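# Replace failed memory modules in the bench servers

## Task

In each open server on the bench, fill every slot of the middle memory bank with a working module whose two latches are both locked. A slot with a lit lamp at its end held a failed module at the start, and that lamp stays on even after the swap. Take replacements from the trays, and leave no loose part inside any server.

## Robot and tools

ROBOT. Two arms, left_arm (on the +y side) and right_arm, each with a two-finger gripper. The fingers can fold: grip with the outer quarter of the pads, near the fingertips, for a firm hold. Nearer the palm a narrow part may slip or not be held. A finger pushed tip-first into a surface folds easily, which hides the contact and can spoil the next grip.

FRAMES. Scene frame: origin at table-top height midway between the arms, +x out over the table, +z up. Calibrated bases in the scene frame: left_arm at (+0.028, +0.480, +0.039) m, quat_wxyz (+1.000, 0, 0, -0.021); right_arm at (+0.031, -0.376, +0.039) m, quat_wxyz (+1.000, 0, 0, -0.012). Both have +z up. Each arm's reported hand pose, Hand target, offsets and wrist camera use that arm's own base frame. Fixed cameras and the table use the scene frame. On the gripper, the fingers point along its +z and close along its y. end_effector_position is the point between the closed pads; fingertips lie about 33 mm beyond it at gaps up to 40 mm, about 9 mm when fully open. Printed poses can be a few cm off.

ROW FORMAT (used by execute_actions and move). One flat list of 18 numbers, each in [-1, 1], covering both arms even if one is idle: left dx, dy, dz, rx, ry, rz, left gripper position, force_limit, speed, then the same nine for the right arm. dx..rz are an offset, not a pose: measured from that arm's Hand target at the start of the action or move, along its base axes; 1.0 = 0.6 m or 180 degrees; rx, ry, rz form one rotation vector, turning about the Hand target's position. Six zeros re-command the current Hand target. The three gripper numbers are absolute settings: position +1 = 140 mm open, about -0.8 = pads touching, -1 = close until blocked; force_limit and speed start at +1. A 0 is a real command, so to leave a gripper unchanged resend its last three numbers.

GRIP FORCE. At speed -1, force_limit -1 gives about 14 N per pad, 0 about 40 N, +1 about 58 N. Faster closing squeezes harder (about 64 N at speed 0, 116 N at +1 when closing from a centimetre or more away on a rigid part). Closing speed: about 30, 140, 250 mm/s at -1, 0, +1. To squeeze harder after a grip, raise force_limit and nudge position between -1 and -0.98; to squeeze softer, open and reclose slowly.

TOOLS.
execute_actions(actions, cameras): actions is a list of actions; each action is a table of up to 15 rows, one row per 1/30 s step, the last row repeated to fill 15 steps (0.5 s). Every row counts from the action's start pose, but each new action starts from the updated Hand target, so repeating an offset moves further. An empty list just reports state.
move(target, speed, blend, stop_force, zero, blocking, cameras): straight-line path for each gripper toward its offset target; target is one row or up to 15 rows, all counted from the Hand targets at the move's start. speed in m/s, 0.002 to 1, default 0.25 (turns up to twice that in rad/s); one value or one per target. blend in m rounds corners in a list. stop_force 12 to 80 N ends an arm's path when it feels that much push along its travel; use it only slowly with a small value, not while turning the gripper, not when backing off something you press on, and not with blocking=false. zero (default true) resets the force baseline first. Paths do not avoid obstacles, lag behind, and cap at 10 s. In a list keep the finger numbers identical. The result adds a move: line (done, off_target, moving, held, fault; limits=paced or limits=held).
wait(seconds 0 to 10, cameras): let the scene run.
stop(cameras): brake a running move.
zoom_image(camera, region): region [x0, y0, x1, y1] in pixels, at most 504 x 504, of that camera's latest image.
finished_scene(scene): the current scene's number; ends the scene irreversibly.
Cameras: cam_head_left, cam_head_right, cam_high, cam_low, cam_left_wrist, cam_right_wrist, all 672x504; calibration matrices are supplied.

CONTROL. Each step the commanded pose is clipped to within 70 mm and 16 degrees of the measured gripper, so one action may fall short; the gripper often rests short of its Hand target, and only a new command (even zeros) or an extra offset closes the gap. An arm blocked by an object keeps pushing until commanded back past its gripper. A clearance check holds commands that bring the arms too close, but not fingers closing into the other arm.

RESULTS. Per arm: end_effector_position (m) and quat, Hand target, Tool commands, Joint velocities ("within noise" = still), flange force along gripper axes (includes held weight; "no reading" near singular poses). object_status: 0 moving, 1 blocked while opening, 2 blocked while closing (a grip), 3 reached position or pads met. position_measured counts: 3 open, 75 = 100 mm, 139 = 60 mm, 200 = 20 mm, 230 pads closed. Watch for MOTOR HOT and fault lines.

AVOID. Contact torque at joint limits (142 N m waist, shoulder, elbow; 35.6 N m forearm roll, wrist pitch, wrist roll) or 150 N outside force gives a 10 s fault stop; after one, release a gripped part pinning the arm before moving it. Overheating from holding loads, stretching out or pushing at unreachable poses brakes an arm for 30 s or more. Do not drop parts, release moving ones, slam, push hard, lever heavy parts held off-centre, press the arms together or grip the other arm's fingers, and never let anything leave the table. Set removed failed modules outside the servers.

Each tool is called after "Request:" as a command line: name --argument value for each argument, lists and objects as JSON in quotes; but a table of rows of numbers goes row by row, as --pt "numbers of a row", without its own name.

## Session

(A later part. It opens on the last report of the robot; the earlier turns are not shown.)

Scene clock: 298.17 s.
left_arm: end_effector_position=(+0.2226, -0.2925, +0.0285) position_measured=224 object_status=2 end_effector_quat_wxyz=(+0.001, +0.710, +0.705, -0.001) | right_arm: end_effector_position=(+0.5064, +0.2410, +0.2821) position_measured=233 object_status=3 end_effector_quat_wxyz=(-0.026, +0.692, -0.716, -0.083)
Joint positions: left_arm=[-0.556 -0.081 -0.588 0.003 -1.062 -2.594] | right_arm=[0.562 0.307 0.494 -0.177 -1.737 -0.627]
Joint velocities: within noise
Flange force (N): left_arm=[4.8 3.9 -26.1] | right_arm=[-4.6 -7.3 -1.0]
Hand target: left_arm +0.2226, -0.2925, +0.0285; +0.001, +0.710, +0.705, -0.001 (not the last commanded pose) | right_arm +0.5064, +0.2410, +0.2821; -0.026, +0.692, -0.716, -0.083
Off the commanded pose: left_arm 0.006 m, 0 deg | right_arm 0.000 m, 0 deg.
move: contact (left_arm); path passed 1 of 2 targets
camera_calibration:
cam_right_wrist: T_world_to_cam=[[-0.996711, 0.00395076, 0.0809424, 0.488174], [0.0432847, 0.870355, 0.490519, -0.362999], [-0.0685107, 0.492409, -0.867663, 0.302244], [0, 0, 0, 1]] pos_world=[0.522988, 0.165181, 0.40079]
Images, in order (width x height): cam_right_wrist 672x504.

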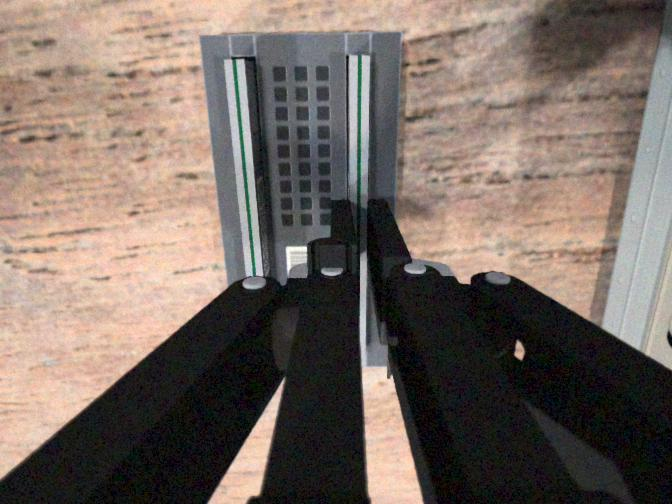

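Request:
execute_actions --actions '[[[0,0,0.0005,0,0,0,-0.5,1,-1,0,0,0,0,0,0,-1,1,0]]]' --cameras '[]'

Request:
wait --seconds 0.5 --cameras '[]'

Request:
move --pt "0 0 0.06 0 0 0 -0.5 1 -1 0 0 0 0 0 0 -1 1 0" --pt "-0.0728 0.001 0.05 0 0 0 -0.5 1 -1 0 0 0 0 0 0 -1 1 0" --speed 0.06 --cameras '["cam_right_wrist"]'

Request:
zoom_image --camera "cam_right_wrist" --region '[250, 20, 450, 220]'

Scene clock: 316.70 s.
left_arm: end_effector_position=(+0.2226, -0.2925, +0.0288) position_measured=192 object_status=0 end_effector_quat_wxyz=(+0.001, +0.710, +0.705, -0.001) | right_arm: end_effector_position=(+0.5064, +0.2410, +0.2821) position_measured=233 object_status=3 end_effector_quat_wxyz=(-0.026, +0.692, -0.716, -0.083)
Joint positions: left_arm=[-0.556 -0.081 -0.588 0.003 -1.063 -2.594] | right_arm=[0.562 0.307 0.494 -0.177 -1.737 -0.627]
Joint velocities: within noise
Flange force (N): left_arm=[-0.7 4.5 4.4] | right_arm=[-4.0 -6.5 -0.6]
Hand target: left_arm +0.2226, -0.2925, +0.0288; +0.001, +0.710, +0.705, -0.001 | right_arm +0.5064, +0.2410, +0.2821; -0.026, +0.692, -0.716, -0.083
Off the commanded pose: left_arm 0.000 m, 0 deg | right_arm 0.000 m, 0 deg.
No camera images: "cameras" was empty.

Scene clock: 317.20 s.
left_arm: end_effector_position=(+0.2226, -0.2925, +0.0288) position_measured=192 object_status=3 end_effector_quat_wxyz=(+0.001, +0.710, +0.705, -0.001) | right_arm: end_effector_position=(+0.5064, +0.2410, +0.2821) position_measured=233 object_status=3 end_effector_quat_wxyz=(-0.026, +0.692, -0.716, -0.083)
Joint positions: left_arm=[-0.556 -0.081 -0.588 0.003 -1.063 -2.594] | right_arm=[0.562 0.307 0.494 -0.177 -1.737 -0.627]
Joint velocities: within noise
Flange force (N): left_arm=[-0.6 4.6 4.0] | right_arm=[-4.4 -6.5 -0.8]
Hand target: left_arm +0.2226, -0.2925, +0.0288; +0.001, +0.710, +0.705, -0.001 | right_arm +0.5064, +0.2410, +0.2821; -0.026, +0.692, -0.716, -0.083
Tool commands: left_gripper/position=-0.5 left_gripper/force_limit=+1.0 left_gripper/speed=-1.0 right_gripper/position=-1.0 right_gripper/force_limit=+1.0 right_gripper/speed=+0.0
Off the commanded pose: left_arm 0.000 m, 0 deg | right_arm 0.000 m, 0 deg.
wait: 0.50 s; at rest by 0.17 s
No camera images: "cameras" was empty.

Scene clock: 318.87 s.
left_arm: end_effector_position=(+0.1790, -0.2919, +0.0588) position_measured=192 object_status=3 end_effector_quat_wxyz=(+0.001, +0.710, +0.705, -0.001) | right_arm: end_effector_position=(+0.5064, +0.2410, +0.2821) position_measured=233 object_status=3 end_effector_quat_wxyz=(-0.026, +0.692, -0.716, -0.083)
Joint positions: left_arm=[-0.629 -0.192 -0.605 0.002 -1.157 -2.521] | right_arm=[0.562 0.307 0.494 -0.177 -1.737 -0.627]
Joint velocities: within noise
Flange force (N): left_arm=[-1.6 4.1 3.8] | right_arm=[-4.2 -6.9 -0.6]
Hand target: left_arm +0.1790, -0.2919, +0.0588; +0.001, +0.710, +0.705, -0.001 | right_arm +0.5064, +0.2410, +0.2821; -0.026, +0.692, -0.716, -0.083
Off the commanded pose: left_arm 0.000 m, 0 deg | right_arm 0.000 m, 0 deg.
move: done
camera_calibration:
cam_right_wrist: T_world_to_cam=[[-0.996711, 0.00395076, 0.0809424, 0.488174], [0.0432847, 0.870355, 0.490519, -0.362999], [-0.0685107, 0.492409, -0.867663, 0.302244], [0, 0, 0, 1]] pos_world=[0.522988, 0.165181, 0.40079]
Images, in order (width x height): cam_right_wrist 672x504.

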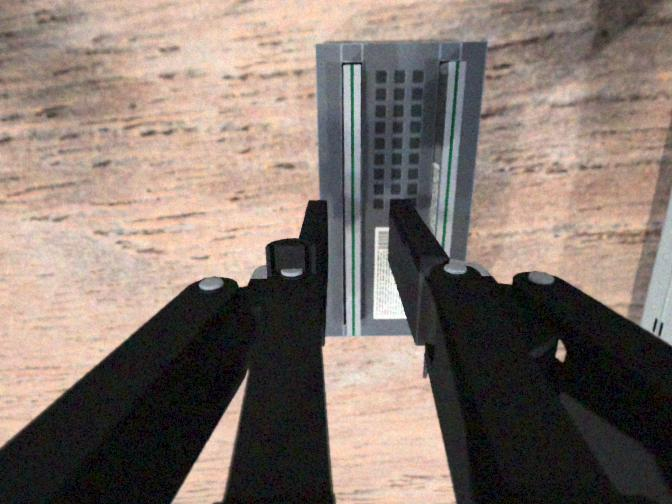

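Scaled by 2.520.

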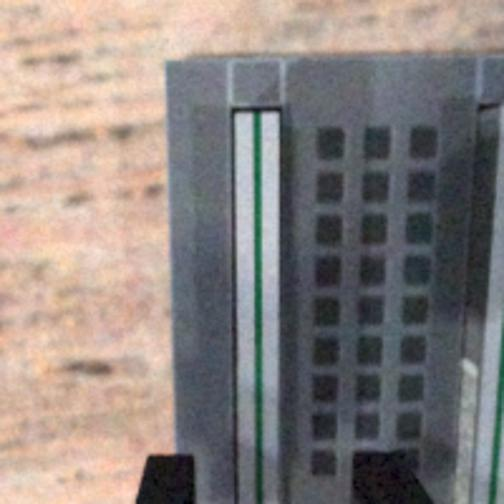

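Request:
move --pt "-0.0025 0 0 0 0 0 -0.5 1 -1 0 0 0 0 0 0 -1 1 0" --pt "-0.0025 0 -0.0635 0 0 0 -0.5 1 -1 0 0 0 0 0 0 -1 1 0" --speed 0.015 --stop_force 12 --cameras '["cam_right_wrist"]'

Request:
zoom_image --camera "cam_right_wrist" --region '[250, 20, 450, 220]'

Scene clock: 332.97 s.
left_arm: end_effector_position=(+0.1775, -0.2919, +0.0207) position_measured=192 object_status=3 end_effector_quat_wxyz=(+0.001, +0.710, +0.705, -0.001) | right_arm: end_effector_position=(+0.5064, +0.2410, +0.2821) position_measured=233 object_status=3 end_effector_quat_wxyz=(-0.026, +0.692, -0.716, -0.083)
Joint positions: left_arm=[-0.632 -0.143 -0.663 0.003 -1.048 -2.518] | right_arm=[0.562 0.307 0.494 -0.177 -1.737 -0.627]
Joint velocities: within noise
Flange force (N): left_arm=[-1.4 4.7 4.4] | right_arm=[-4.3 -6.7 -0.5]
Hand target: left_arm +0.1775, -0.2919, +0.0207; +0.001, +0.710, +0.705, -0.001 | right_arm +0.5064, +0.2410, +0.2821; -0.026, +0.692, -0.716, -0.083
Off the commanded pose: left_arm 0.000 m, 0 deg | right_arm 0.000 m, 0 deg.
move: done
camera_calibration:
cam_right_wrist: T_world_to_cam=[[-0.996711, 0.00395076, 0.0809424, 0.488174], [0.0432847, 0.870355, 0.490519, -0.362999], [-0.0685107, 0.492409, -0.867663, 0.302244], [0, 0, 0, 1]] pos_world=[0.522988, 0.165181, 0.40079]
Images, in order (width x height): cam_right_wrist 672x504.

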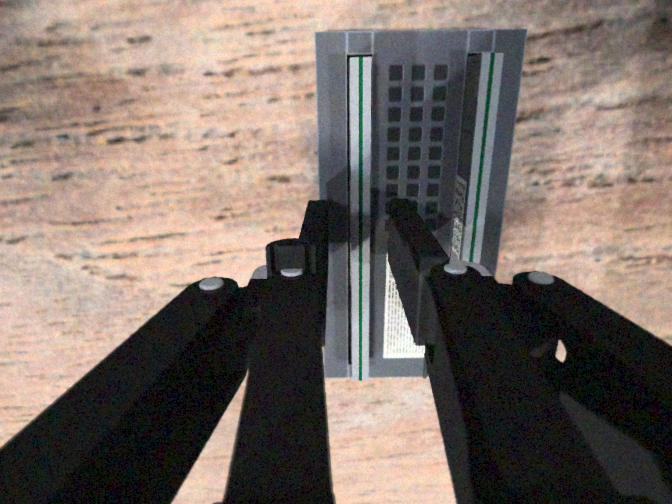

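Scaled by 2.520.

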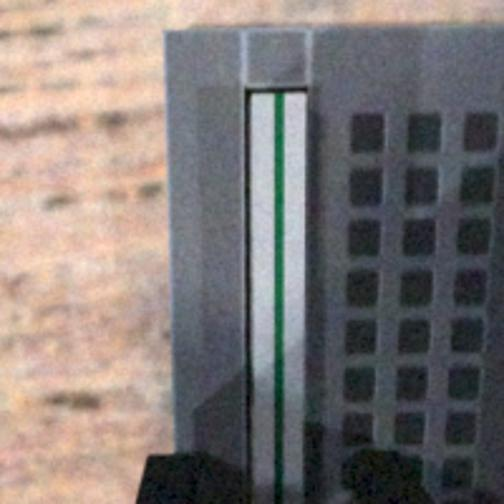

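Request:
move --target '[0.0008,0,0,0,0,0,-1,1,-1,0,0,0,0,0,0,-1,1,0]' --cameras '[]'

Request:
wait --seconds 1 --cameras '[]'

Request:
move --pt "0 0 0.05 0 0 0 -1 1 -1 0 0 0 0 0 0 -1 1 0" --pt "0 0 0.38 0 0 0.0 -1 1 -1 0 0 0 0 0 0 -1 1 0" --pt "0.6485 0.118 0.38 0 0 0.0133 -1 1 -1 0 0 0 0 0 0 -1 1 0" --speed '[0.05,0.15,0.25]' --blend '[0,0.05,0]' --cameras '["cam_low","cam_right_wrist"]'

Request:
zoom_image --camera "cam_low" --region '[450, 80, 650, 230]'

Scene clock: 341.47 s.
left_arm: end_effector_position=(+0.1779, -0.2919, +0.0207) position_measured=223 object_status=0 end_effector_quat_wxyz=(+0.001, +0.710, +0.705, -0.001) | right_arm: end_effector_position=(+0.5064, +0.2410, +0.2821) position_measured=233 object_status=3 end_effector_quat_wxyz=(-0.026, +0.692, -0.716, -0.083)
Joint positions: left_arm=[-0.631 -0.142 -0.663 0.003 -1.048 -2.519] | right_arm=[0.562 0.307 0.494 -0.177 -1.737 -0.627]
Joint velocities: within noise
Flange force (N): left_arm=[2.3 2.6 -11.3] | right_arm=[-4.0 -6.4 -0.3]
Hand target: left_arm +0.1779, -0.2919, +0.0207; +0.001, +0.710, +0.705, -0.001 | right_arm +0.5064, +0.2410, +0.2821; -0.026, +0.692, -0.716, -0.083
Off the commanded pose: left_arm 0.000 m, 0 deg | right_arm 0.000 m, 0 deg.
move: done
No camera images: "cameras" was empty.

Scene clock: 342.47 s.
left_arm: end_effector_position=(+0.1779, -0.2919, +0.0207) position_measured=223 object_status=2 end_effector_quat_wxyz=(+0.001, +0.710, +0.705, -0.001) | right_arm: end_effector_position=(+0.5064, +0.2410, +0.2821) position_measured=233 object_status=3 end_effector_quat_wxyz=(-0.026, +0.692, -0.716, -0.083)
Joint positions: left_arm=[-0.631 -0.142 -0.663 0.003 -1.048 -2.519] | right_arm=[0.562 0.307 0.494 -0.177 -1.737 -0.627]
Joint velocities: within noise
Flange force (N): left_arm=[2.6 3.2 -11.2] | right_arm=[-4.1 -6.4 -0.6]
Hand target: left_arm +0.1779, -0.2919, +0.0207; +0.001, +0.710, +0.705, -0.001 | right_arm +0.5064, +0.2410, +0.2821; -0.026, +0.692, -0.716, -0.083
Tool commands: left_gripper/position=-1.0 left_gripper/force_limit=+1.0 left_gripper/speed=-1.0 right_gripper/position=-1.0 right_gripper/force_limit=+1.0 right_gripper/speed=+0.0
Off the commanded pose: left_arm 0.000 m, 0 deg | right_arm 0.000 m, 0 deg.
wait: 1.00 s; at rest by 0.17 s
No camera images: "cameras" was empty.

Scene clock: 346.47 s.
left_arm: end_effector_position=(+0.5671, -0.2210, +0.2488) position_measured=223 object_status=2 end_effector_quat_wxyz=(+0.001, +0.695, +0.719, -0.001) | right_arm: end_effector_position=(+0.5064, +0.2410, +0.2821) position_measured=233 object_status=3 end_effector_quat_wxyz=(-0.026, +0.692, -0.716, -0.083)
Joint positions: left_arm=[-0.155 0.418 0.524 0.003 -1.676 -2.952] | right_arm=[0.562 0.307 0.494 -0.177 -1.737 -0.627]
Joint velocities: within noise
Flange force (N): left_arm=[-0.8 4.1 1.7] | right_arm=[-4.2 -6.6 -0.7]
Hand target: left_arm +0.5670, -0.2211, +0.2487; +0.001, +0.695, +0.719, -0.001 | right_arm +0.5064, +0.2410, +0.2821; -0.026, +0.692, -0.716, -0.083
Off the commanded pose: left_arm 0.000 m, 0 deg | right_arm 0.000 m, 0 deg.
move: done
camera_calibration:
cam_right_wrist: T_world_to_cam=[[-0.996711, 0.00395076, 0.0809424, 0.488174], [0.0432847, 0.870355, 0.490519, -0.362999], [-0.0685107, 0.492409, -0.867663, 0.302244], [0, 0, 0, 1]] pos_world=[0.522988, 0.165181, 0.40079]
Images, in order (width x height): cam_low 672x504, cam_right_wrist 672x504.

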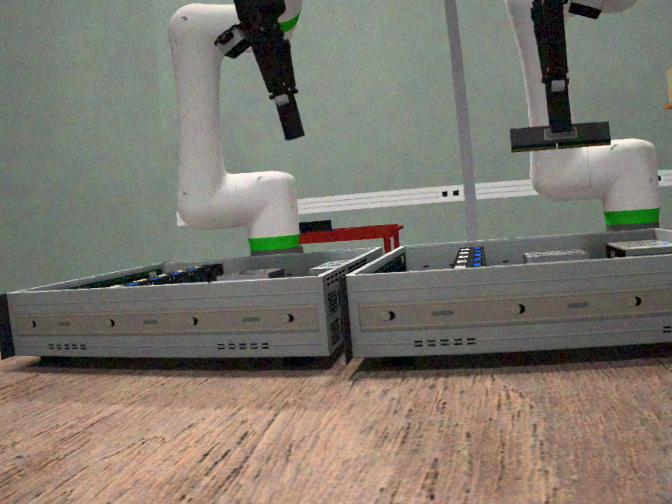

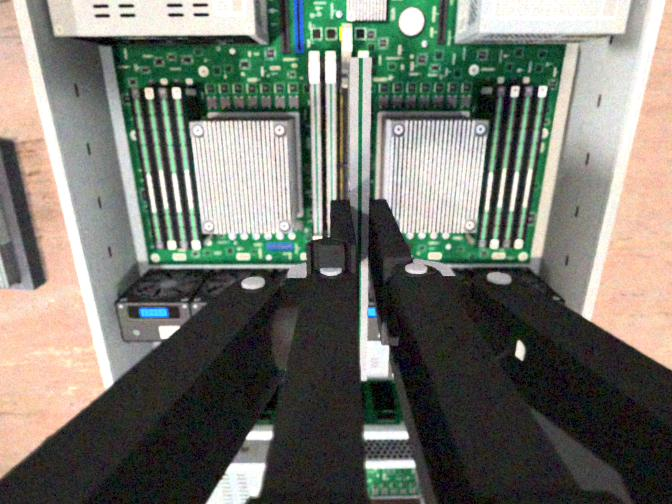

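Scaled by 2.520.

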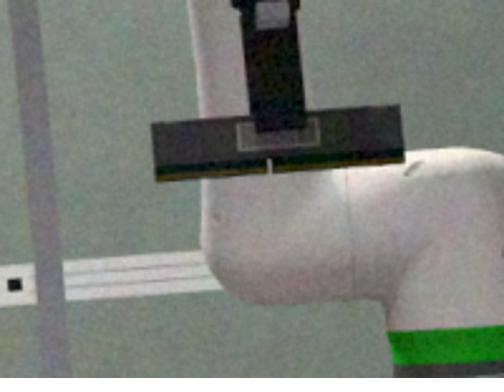

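Request:
move --target '[-0.0003,0.0017,-0.265,0,0,0,-1,1,-1,0,0,0,0,0,0,-1,1,0]' --speed 0.12 --cameras '["cam_right_wrist"]'

Request:
zoom_image --camera "cam_right_wrist" --region '[250, 0, 450, 200]'

Scene clock: 361.53 s.
left_arm: end_effector_position=(+0.5669, -0.2201, +0.0898) position_measured=223 object_status=2 end_effector_quat_wxyz=(+0.001, +0.695, +0.719, -0.001) | right_arm: end_effector_position=(+0.5064, +0.2410, +0.2821) position_measured=233 object_status=3 end_effector_quat_wxyz=(-0.026, +0.692, -0.716, -0.083)
Joint positions: left_arm=[-0.153 0.448 0.192 0.003 -1.315 -2.954] | right_arm=[0.562 0.307 0.494 -0.177 -1.737 -0.627]
Joint velocities: within noise
Flange force (N): left_arm=[0.5 3.5 2.9] | right_arm=[-4.3 -6.4 -0.4]
Hand target: left_arm +0.5669, -0.2201, +0.0897; +0.001, +0.695, +0.719, -0.001 | right_arm +0.5064, +0.2410, +0.2821; -0.026, +0.692, -0.716, -0.083
Off the commanded pose: left_arm 0.000 m, 0 deg | right_arm 0.000 m, 0 deg.
move: done
camera_calibration:
cam_right_wrist: T_world_to_cam=[[-0.996711, 0.00395076, 0.0809424, 0.488174], [0.0432847, 0.870355, 0.490519, -0.362999], [-0.0685107, 0.492409, -0.867663, 0.302244], [0, 0, 0, 1]] pos_world=[0.522988, 0.165181, 0.40079]
Images, in order (width x height): cam_right_wrist 672x504.

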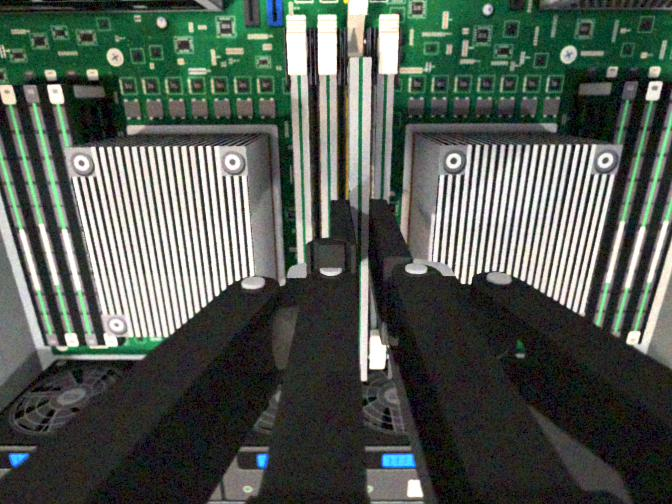

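Scaled by 2.520.

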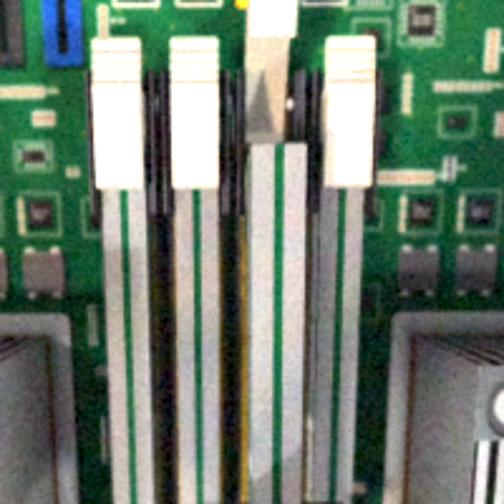

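Request:
move --pt "0.001 0 0 0 0 0 -1 1 -1 0 0 0 0 0 0 -1 1 0" --pt "0.001 0 -0.0458 0 0 0 -1 1 -1 0 0 0 0 0 0 -1 1 0" --speed 0.008 --stop_force 12 --cameras '["cam_right_wrist"]'

Request:
zoom_image --camera "cam_right_wrist" --region '[250, 0, 450, 200]'

Scene clock: 372.57 s.
left_arm: end_effector_position=(+0.5675, -0.2201, +0.0623) position_measured=223 object_status=2 end_effector_quat_wxyz=(+0.001, +0.695, +0.719, -0.001) | right_arm: end_effector_position=(+0.5064, +0.2410, +0.2821) position_measured=233 object_status=3 end_effector_quat_wxyz=(-0.026, +0.692, -0.716, -0.083)
Joint positions: left_arm=[-0.153 0.468 0.155 0.003 -1.257 -2.955] | right_arm=[0.562 0.307 0.494 -0.177 -1.737 -0.627]
Joint velocities: within noise
Flange force (N): left_arm=[0.5 -5.3 2.3] | right_arm=[-4.3 -6.5 -0.4]
Hand target: left_arm +0.5675, -0.2201, +0.0623; +0.001, +0.695, +0.719, -0.001 | right_arm +0.5064, +0.2410, +0.2821; -0.026, +0.692, -0.716, -0.083
Off the commanded pose: left_arm 0.000 m, 0 deg | right_arm 0.000 m, 0 deg.
move: done
camera_calibration:
cam_right_wrist: T_world_to_cam=[[-0.996711, 0.00395076, 0.0809424, 0.488174], [0.0432847, 0.870355, 0.490519, -0.362999], [-0.0685107, 0.492409, -0.867663, 0.302244], [0, 0, 0, 1]] pos_world=[0.522988, 0.165181, 0.40079]
Images, in order (width x height): cam_right_wrist 672x504.

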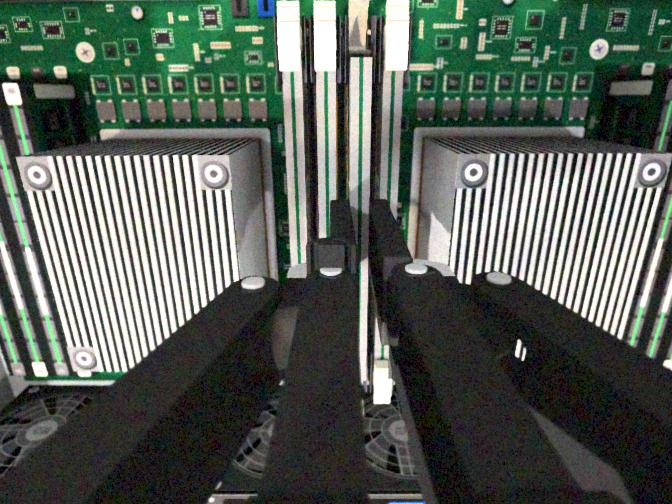

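Scaled by 2.520.

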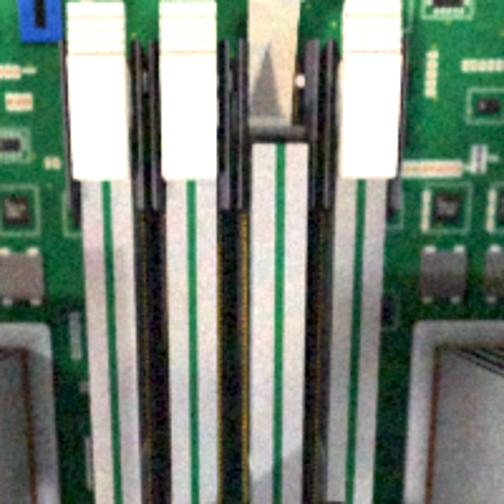

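Inserted. Release, lift, close, press.

Request:
execute_actions --actions '[[[0,0,0,0,0,0,-0.62,1,-1,0,0,0,0,0,0,-1,1,0]]]' --cameras '[]'

Request:
move --target '[0,0,0.04,0,0,0,-0.62,1,-1,0,0,0,0,0,0,-1,1,0]' --speed 0.04 --cameras '[]'

Request:
move --target '[0,0,0.0005,0,0,0,-1,1,0,0,0,0,0,0,0,-1,1,0]' --cameras '["cam_right_wrist"]'

Request:
move --target '[-0.0008,0,-0.045,0,0,0,-1,1,0,0,0,0,0,0,0,-1,1,0]' --speed 0.007 --stop_force 72 --cameras '["cam_right_wrist"]'

Request:
move --pt "0 0.0 0.05 0 0 0 -1 1 0 0 0 0 0 0 0 -1 1 0" --pt "0 0.02 0.15 0 0 0 -1 1 0 0 0 0 0 0 0 -1 1 0" --speed 0.1 --cameras '["cam_right_wrist"]'

Request:
zoom_image --camera "cam_right_wrist" --region '[250, 0, 450, 200]'

Request:
move --target '[-0.03,-0.25,0.12,0,0,0,-1,1,0,0,0,0,0,0,0,-1,1,0]' --speed 0.2 --cameras '["cam_right_wrist","cam_high"]'

Request:
zoom_image --camera "cam_right_wrist" --region '[270, 0, 470, 200]'

Scene clock: 385.97 s.
left_arm: end_effector_position=(+0.5675, -0.2201, +0.0623) position_measured=208 object_status=3 end_effector_quat_wxyz=(+0.001, +0.695, +0.719, -0.001) | right_arm: end_effector_position=(+0.5064, +0.2410, +0.2821) position_measured=233 object_status=3 end_effector_quat_wxyz=(-0.026, +0.692, -0.716, -0.083)
Joint positions: left_arm=[-0.153 0.468 0.155 0.003 -1.257 -2.955] | right_arm=[0.562 0.307 0.494 -0.177 -1.737 -0.627]
Joint velocities: within noise
Flange force (N): left_arm=[0.2 3.2 3.3] | right_arm=[-4.1 -6.8 -0.5]
Hand target: left_arm +0.5675, -0.2201, +0.0623; +0.001, +0.695, +0.719, -0.001 | right_arm +0.5064, +0.2410, +0.2821; -0.026, +0.692, -0.716, -0.083
Off the commanded pose: left_arm 0.000 m, 0 deg | right_arm 0.000 m, 0 deg.
No camera images: "cameras" was empty.

Scene clock: 386.83 s.
left_arm: end_effector_position=(+0.5675, -0.2201, +0.0862) position_measured=208 object_status=3 end_effector_quat_wxyz=(+0.001, +0.695, +0.719, -0.001) | right_arm: end_effector_position=(+0.5064, +0.2410, +0.2821) position_measured=233 object_status=3 end_effector_quat_wxyz=(-0.026, +0.692, -0.716, -0.083)
Joint positions: left_arm=[-0.153 0.451 0.189 0.003 -1.308 -2.954] | right_arm=[0.562 0.307 0.494 -0.177 -1.737 -0.627]
Joint velocities: within noise
Flange force (N): left_arm=[0.6 3.0 2.8] | right_arm=[-4.0 -6.7 -0.4]
Hand target: left_arm +0.5675, -0.2201, +0.0863; +0.001, +0.695, +0.719, -0.001 | right_arm +0.5064, +0.2410, +0.2821; -0.026, +0.692, -0.716, -0.083
Off the commanded pose: left_arm 0.000 m, 0 deg | right_arm 0.000 m, 0 deg.
move: done
No camera images: "cameras" was empty.

Scene clock: 387.53 s.
left_arm: end_effector_position=(+0.5675, -0.2201, +0.0866) position_measured=233 object_status=3 end_effector_quat_wxyz=(+0.001, +0.695, +0.719, -0.001) | right_arm: end_effector_position=(+0.5064, +0.2410, +0.2821) position_measured=233 object_status=3 end_effector_quat_wxyz=(-0.026, +0.692, -0.716, -0.083)
Joint positions: left_arm=[-0.153 0.451 0.189 0.003 -1.308 -2.954] | right_arm=[0.562 0.307 0.494 -0.177 -1.737 -0.627]
Joint velocities: within noise
Flange force (N): left_arm=[0.1 3.3 2.8] | right_arm=[-4.3 -6.7 -0.8]
Hand target: left_arm +0.5675, -0.2201, +0.0866; +0.001, +0.695, +0.719, -0.001 | right_arm +0.5064, +0.2410, +0.2821; -0.026, +0.692, -0.716, -0.083
Off the commanded pose: left_arm 0.000 m, 0 deg | right_arm 0.000 m, 0 deg.
move: done
camera_calibration:
cam_right_wrist: T_world_to_cam=[[-0.996711, 0.00395076, 0.0809424, 0.488174], [0.0432847, 0.870355, 0.490519, -0.362999], [-0.0685107, 0.492409, -0.867663, 0.302244], [0, 0, 0, 1]] pos_world=[0.522988, 0.165181, 0.40079]
Images, in order (width x height): cam_right_wrist 672x504.

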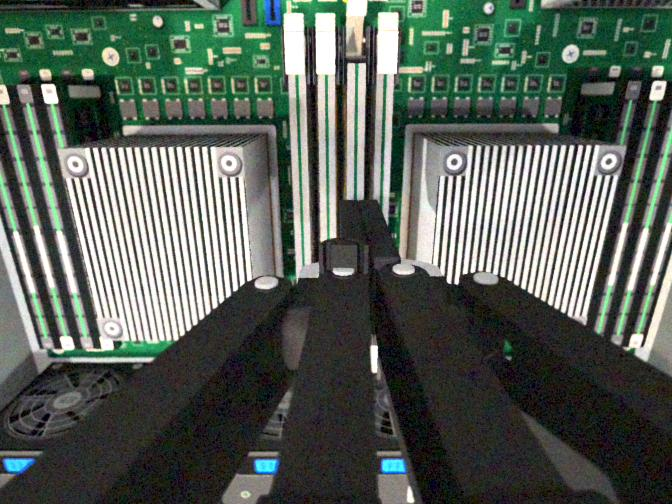

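Scene clock: 392.23 s.
left_arm: end_effector_position=(+0.5670, -0.2201, +0.0596) position_measured=233 object_status=3 end_effector_quat_wxyz=(+0.001, +0.695, +0.719, -0.001) | right_arm: end_effector_position=(+0.5064, +0.2410, +0.2821) position_measured=233 object_status=3 end_effector_quat_wxyz=(-0.026, +0.692, -0.716, -0.083)
Joint positions: left_arm=[-0.153 0.469 0.15 0.003 -1.251 -2.955] | right_arm=[0.562 0.307 0.494 -0.177 -1.737 -0.627]
Joint velocities: within noise
Flange force (N): left_arm=[7.6 0.2 -62.7] | right_arm=[-4.3 -7.1 -0.9]
Hand target: left_arm +0.5670, -0.2201, +0.0596; +0.001, +0.695, +0.719, -0.001 | right_arm +0.5064, +0.2410, +0.2821; -0.026, +0.692, -0.716, -0.083
Off the commanded pose: left_arm 0.000 m, 0 deg | right_arm 0.000 m, 0 deg.
move: done
camera_calibration:
cam_right_wrist: T_world_to_cam=[[-0.996711, 0.00395076, 0.0809424, 0.488174], [0.0432847, 0.870355, 0.490519, -0.362999], [-0.0685107, 0.492409, -0.867663, 0.302244], [0, 0, 0, 1]] pos_world=[0.522988, 0.165181, 0.40079]
Images, in order (width x height): cam_right_wrist 672x504.

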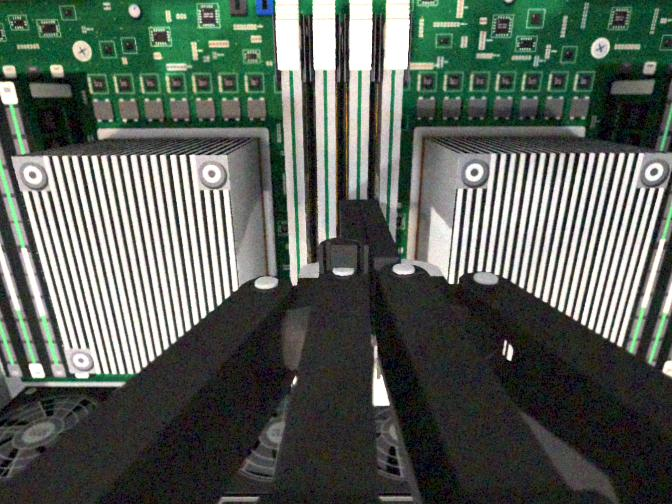

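Scene clock: 393.50 s.
left_arm: end_effector_position=(+0.5670, -0.2081, +0.1496) position_measured=233 object_status=3 end_effector_quat_wxyz=(+0.001, +0.695, +0.719, -0.001) | right_arm: end_effector_position=(+0.5064, +0.2410, +0.2821) position_measured=233 object_status=3 end_effector_quat_wxyz=(-0.026, +0.692, -0.716, -0.083)
Joint positions: left_arm=[-0.133 0.409 0.279 0.003 -1.441 -2.974] | right_arm=[0.562 0.307 0.494 -0.177 -1.737 -0.627]
Joint velocities: within noise
Flange force (N): left_arm=[0.4 3.9 2.0] | right_arm=[-4.1 -6.6 -0.5]
Hand target: left_arm +0.5670, -0.2081, +0.1496; +0.001, +0.695, +0.719, -0.001 | right_arm +0.5064, +0.2410, +0.2821; -0.026, +0.692, -0.716, -0.083
Off the commanded pose: left_arm 0.000 m, 0 deg | right_arm 0.000 m, 0 deg.
move: done
camera_calibration:
cam_right_wrist: T_world_to_cam=[[-0.996711, 0.00395076, 0.0809424, 0.488174], [0.0432847, 0.870355, 0.490519, -0.362999], [-0.0685107, 0.492409, -0.867663, 0.302244], [0, 0, 0, 1]] pos_world=[0.522988, 0.165181, 0.40079]
Images, in order (width x height): cam_right_wrist 672x504.

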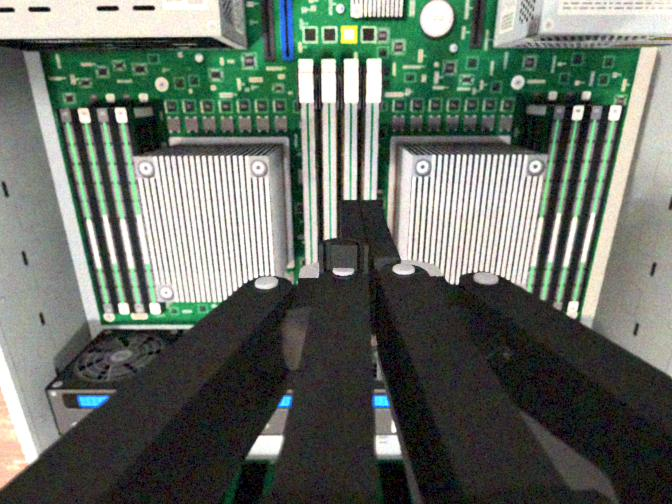

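Scaled by 2.520.

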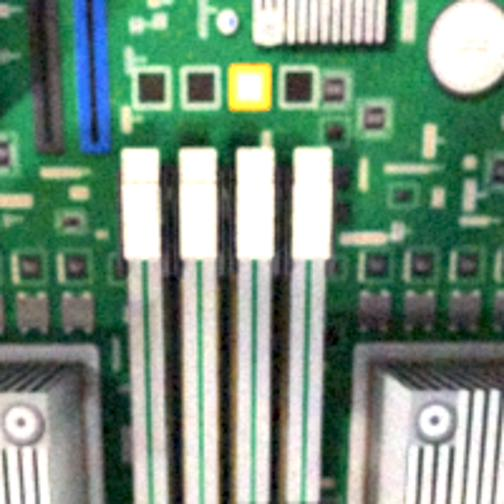

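Scene clock: 394.77 s.
left_arm: end_effector_position=(+0.5490, -0.3580, +0.2216) position_measured=233 object_status=3 end_effector_quat_wxyz=(+0.001, +0.695, +0.719, -0.001) | right_arm: end_effector_position=(+0.5064, +0.2410, +0.2821) position_measured=233 object_status=3 end_effector_quat_wxyz=(-0.026, +0.692, -0.716, -0.083)
Joint positions: left_arm=[-0.377 0.549 0.649 0.003 -1.67 -2.73] | right_arm=[0.562 0.307 0.494 -0.177 -1.737 -0.627]
Joint velocities: within noise
Flange force (N): left_arm=[-0.1 3.8 1.8] | right_arm=[-4.2 -6.8 -0.5]
Hand target: left_arm +0.5490, -0.3581, +0.2216; +0.001, +0.695, +0.719, -0.001 | right_arm +0.5064, +0.2410, +0.2821; -0.026, +0.692, -0.716, -0.083
Off the commanded pose: left_arm 0.000 m, 0 deg | right_arm 0.000 m, 0 deg.
move: done
camera_calibration:
cam_right_wrist: T_world_to_cam=[[-0.996711, 0.00395076, 0.0809424, 0.488174], [0.0432847, 0.870355, 0.490519, -0.362999], [-0.0685107, 0.492409, -0.867663, 0.302244], [0, 0, 0, 1]] pos_world=[0.522988, 0.165181, 0.40079]
Images, in order (width x height): cam_high 672x504, cam_right_wrist 672x504.

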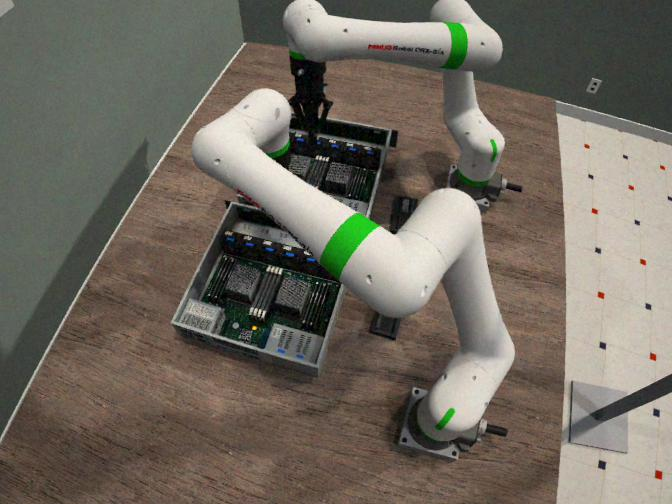

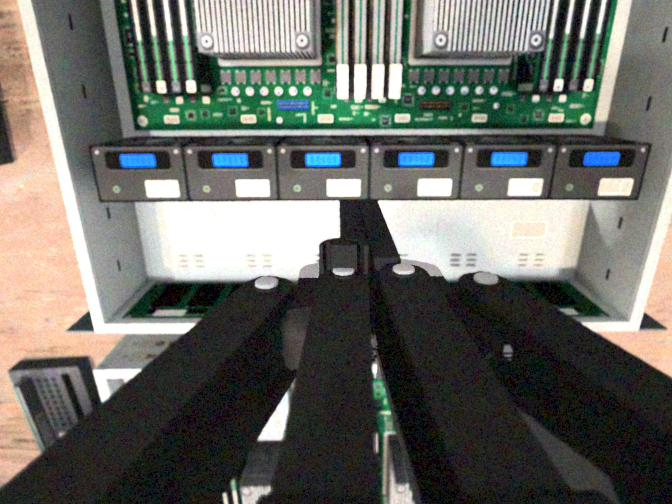

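Scaled by 2.520.

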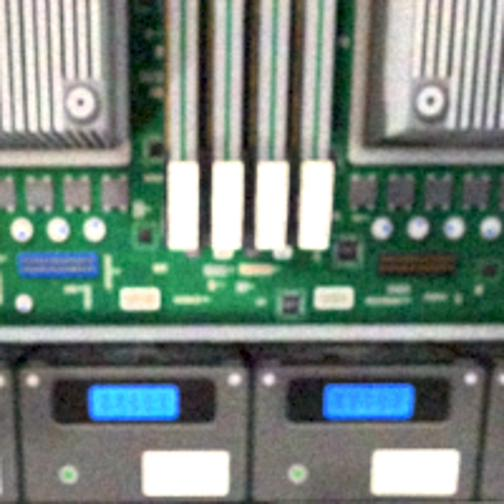

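Request:
move --target '[0,0,0,0,0,0,-1,1,0,0.05,-0.06,-0.2,0,0,0,-1,1,0]' --speed 0.15 --cameras '["cam_left_wrist"]'

Request:
zoom_image --camera "cam_left_wrist" --region '[230, 60, 430, 260]'

Request:
move --target '[0,0,0,0,0,0,-1,1,0,0,-0.13,0.0,0,0,0,-1,1,0]' --speed 0.15 --cameras '["cam_left_wrist"]'

Request:
zoom_image --camera "cam_left_wrist" --region '[230, 60, 430, 260]'

Scene clock: 403.47 s.
left_arm: end_effector_position=(+0.5490, -0.3581, +0.2216) position_measured=233 object_status=3 end_effector_quat_wxyz=(+0.001, +0.695, +0.719, -0.001) | right_arm: end_effector_position=(+0.5364, +0.2051, +0.1621) position_measured=233 object_status=3 end_effector_quat_wxyz=(-0.026, +0.692, -0.716, -0.083)
Joint positions: left_arm=[-0.377 0.549 0.649 0.003 -1.67 -2.73] | right_arm=[0.48 0.355 0.277 -0.176 -1.491 -0.5]
Joint velocities: within noise
Flange force (N): left_arm=[-1.1 3.9 1.7] | right_arm=[-3.4 -7.6 1.2]
Hand target: left_arm +0.5490, -0.3581, +0.2216; +0.001, +0.695, +0.719, -0.001 | right_arm +0.5364, +0.2050, +0.1621; -0.026, +0.692, -0.716, -0.083
Off the commanded pose: left_arm 0.000 m, 0 deg | right_arm 0.000 m, 0 deg.
move: done
camera_calibration:
cam_left_wrist: T_world_to_cam=[[0.999972, 0.00750189, 0.0000902397, -0.536845], [0.0069666, -0.932949, 0.35994, -0.41469], [0.00278442, -0.359929, -0.932975, 0.215641], [0, 0, 0, 1]] pos_world=[0.539119, -0.305242, 0.3505]
Images, in order (width x height): cam_left_wrist 672x504.

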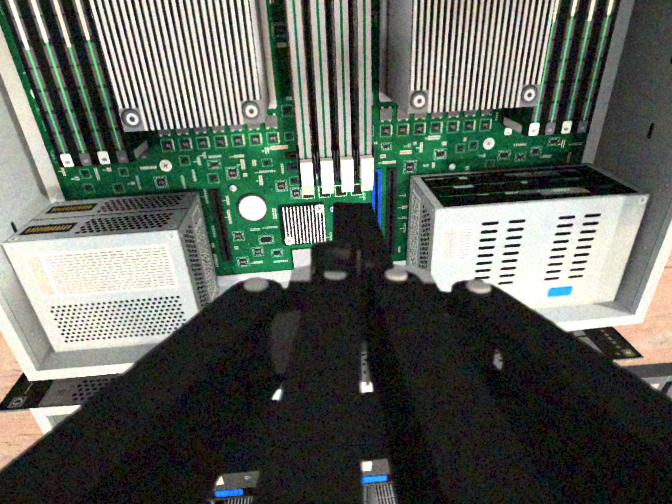

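Scaled by 2.520.

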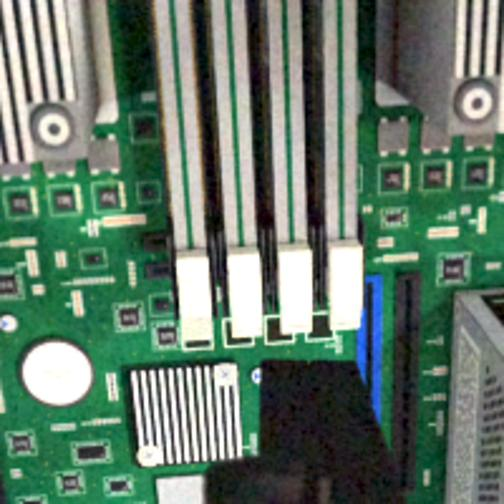

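Scene clock: 404.33 s.
left_arm: end_effector_position=(+0.5490, -0.3581, +0.2216) position_measured=233 object_status=3 end_effector_quat_wxyz=(+0.001, +0.695, +0.719, -0.001) | right_arm: end_effector_position=(+0.5364, +0.1270, +0.1621) position_measured=233 object_status=3 end_effector_quat_wxyz=(-0.026, +0.692, -0.716, -0.083)
Joint positions: left_arm=[-0.377 0.549 0.649 0.003 -1.67 -2.73] | right_arm=[0.353 0.317 0.227 -0.174 -1.501 -0.373]
Joint velocities: within noise
Flange force (N): left_arm=[-1.3 4.5 1.7] | right_arm=[-2.3 -7.0 1.0]
Hand target: left_arm +0.5490, -0.3581, +0.2216; +0.001, +0.695, +0.719, -0.001 | right_arm +0.5364, +0.1270, +0.1621; -0.026, +0.692, -0.716, -0.083
Off the commanded pose: left_arm 0.000 m, 0 deg | right_arm 0.000 m, 0 deg.
move: done
camera_calibration:
cam_left_wrist: T_world_to_cam=[[0.999972, 0.00750189, 0.0000902397, -0.536845], [0.0069666, -0.932949, 0.35994, -0.41469], [0.00278442, -0.359929, -0.932975, 0.215641], [0, 0, 0, 1]] pos_world=[0.539119, -0.305242, 0.3505]
Images, in order (width x height): cam_left_wrist 672x504.

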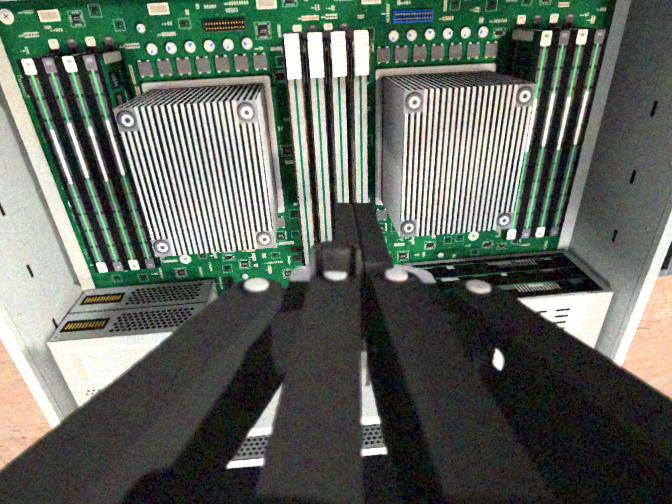

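Scaled by 2.520.

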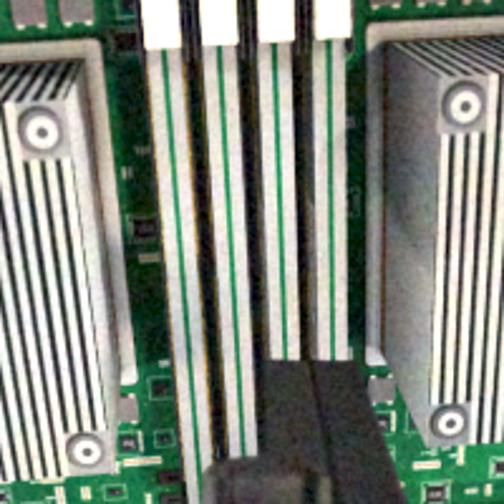

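Request:
move --target '[0,0,0,0,0,0,-1,1,0,0.0,0.13,-0.05,0,0,0,-1,1,0]' --speed 0.15 --cameras '["cam_left_wrist"]'

Request:
zoom_image --camera "cam_left_wrist" --region '[270, 120, 410, 240]'

Request:
zoom_image --camera "cam_head_right" --region '[430, 160, 560, 220]'

Scene clock: 411.23 s.
left_arm: end_effector_position=(+0.5490, -0.3581, +0.2216) position_measured=233 object_status=3 end_effector_quat_wxyz=(+0.001, +0.695, +0.719, -0.001) | right_arm: end_effector_position=(+0.5364, +0.2050, +0.1321) position_measured=233 object_status=3 end_effector_quat_wxyz=(-0.026, +0.692, -0.716, -0.083)
Joint positions: left_arm=[-0.377 0.549 0.649 0.003 -1.67 -2.73] | right_arm=[0.48 0.367 0.223 -0.177 -1.426 -0.488]
Joint velocities: within noise
Flange force (N): left_arm=[-0.8 4.0 1.6] | right_arm=[-3.5 -7.5 1.8]
Hand target: left_arm +0.5490, -0.3581, +0.2216; +0.001, +0.695, +0.719, -0.001 | right_arm +0.5364, +0.2050, +0.1321; -0.026, +0.692, -0.716, -0.083
Off the commanded pose: left_arm 0.000 m, 0 deg | right_arm 0.000 m, 0 deg.
move: done
camera_calibration:
cam_left_wrist: T_world_to_cam=[[0.999972, 0.00750189, 0.0000902397, -0.536845], [0.0069666, -0.932949, 0.35994, -0.41469], [0.00278442, -0.359929, -0.932975, 0.215641], [0, 0, 0, 1]] pos_world=[0.539119, -0.305242, 0.3505]
Images, in order (width x height): cam_left_wrist 672x504.

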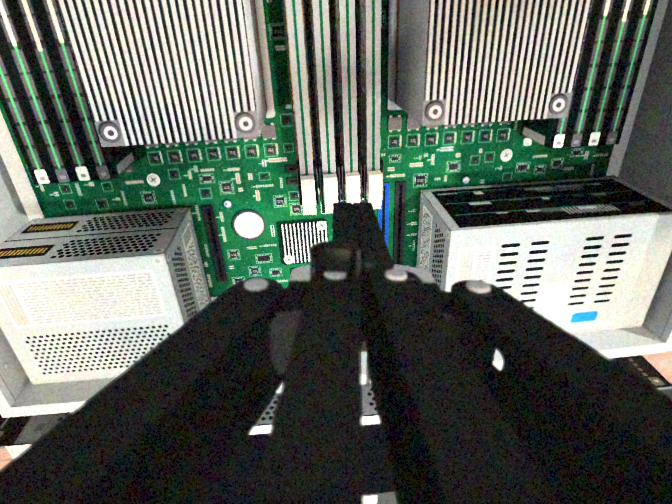

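Scaled by 3.600.

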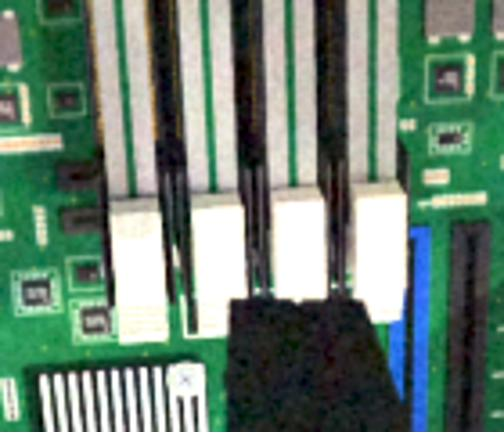

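This scene's latest camera images include none from cam_head_right. They are from: cam_left_wrist. cam_head_right's image comes with the result of a call that names it in "cameras".

Request:
finished_scene --scene 2

The scene is finished: the task was done.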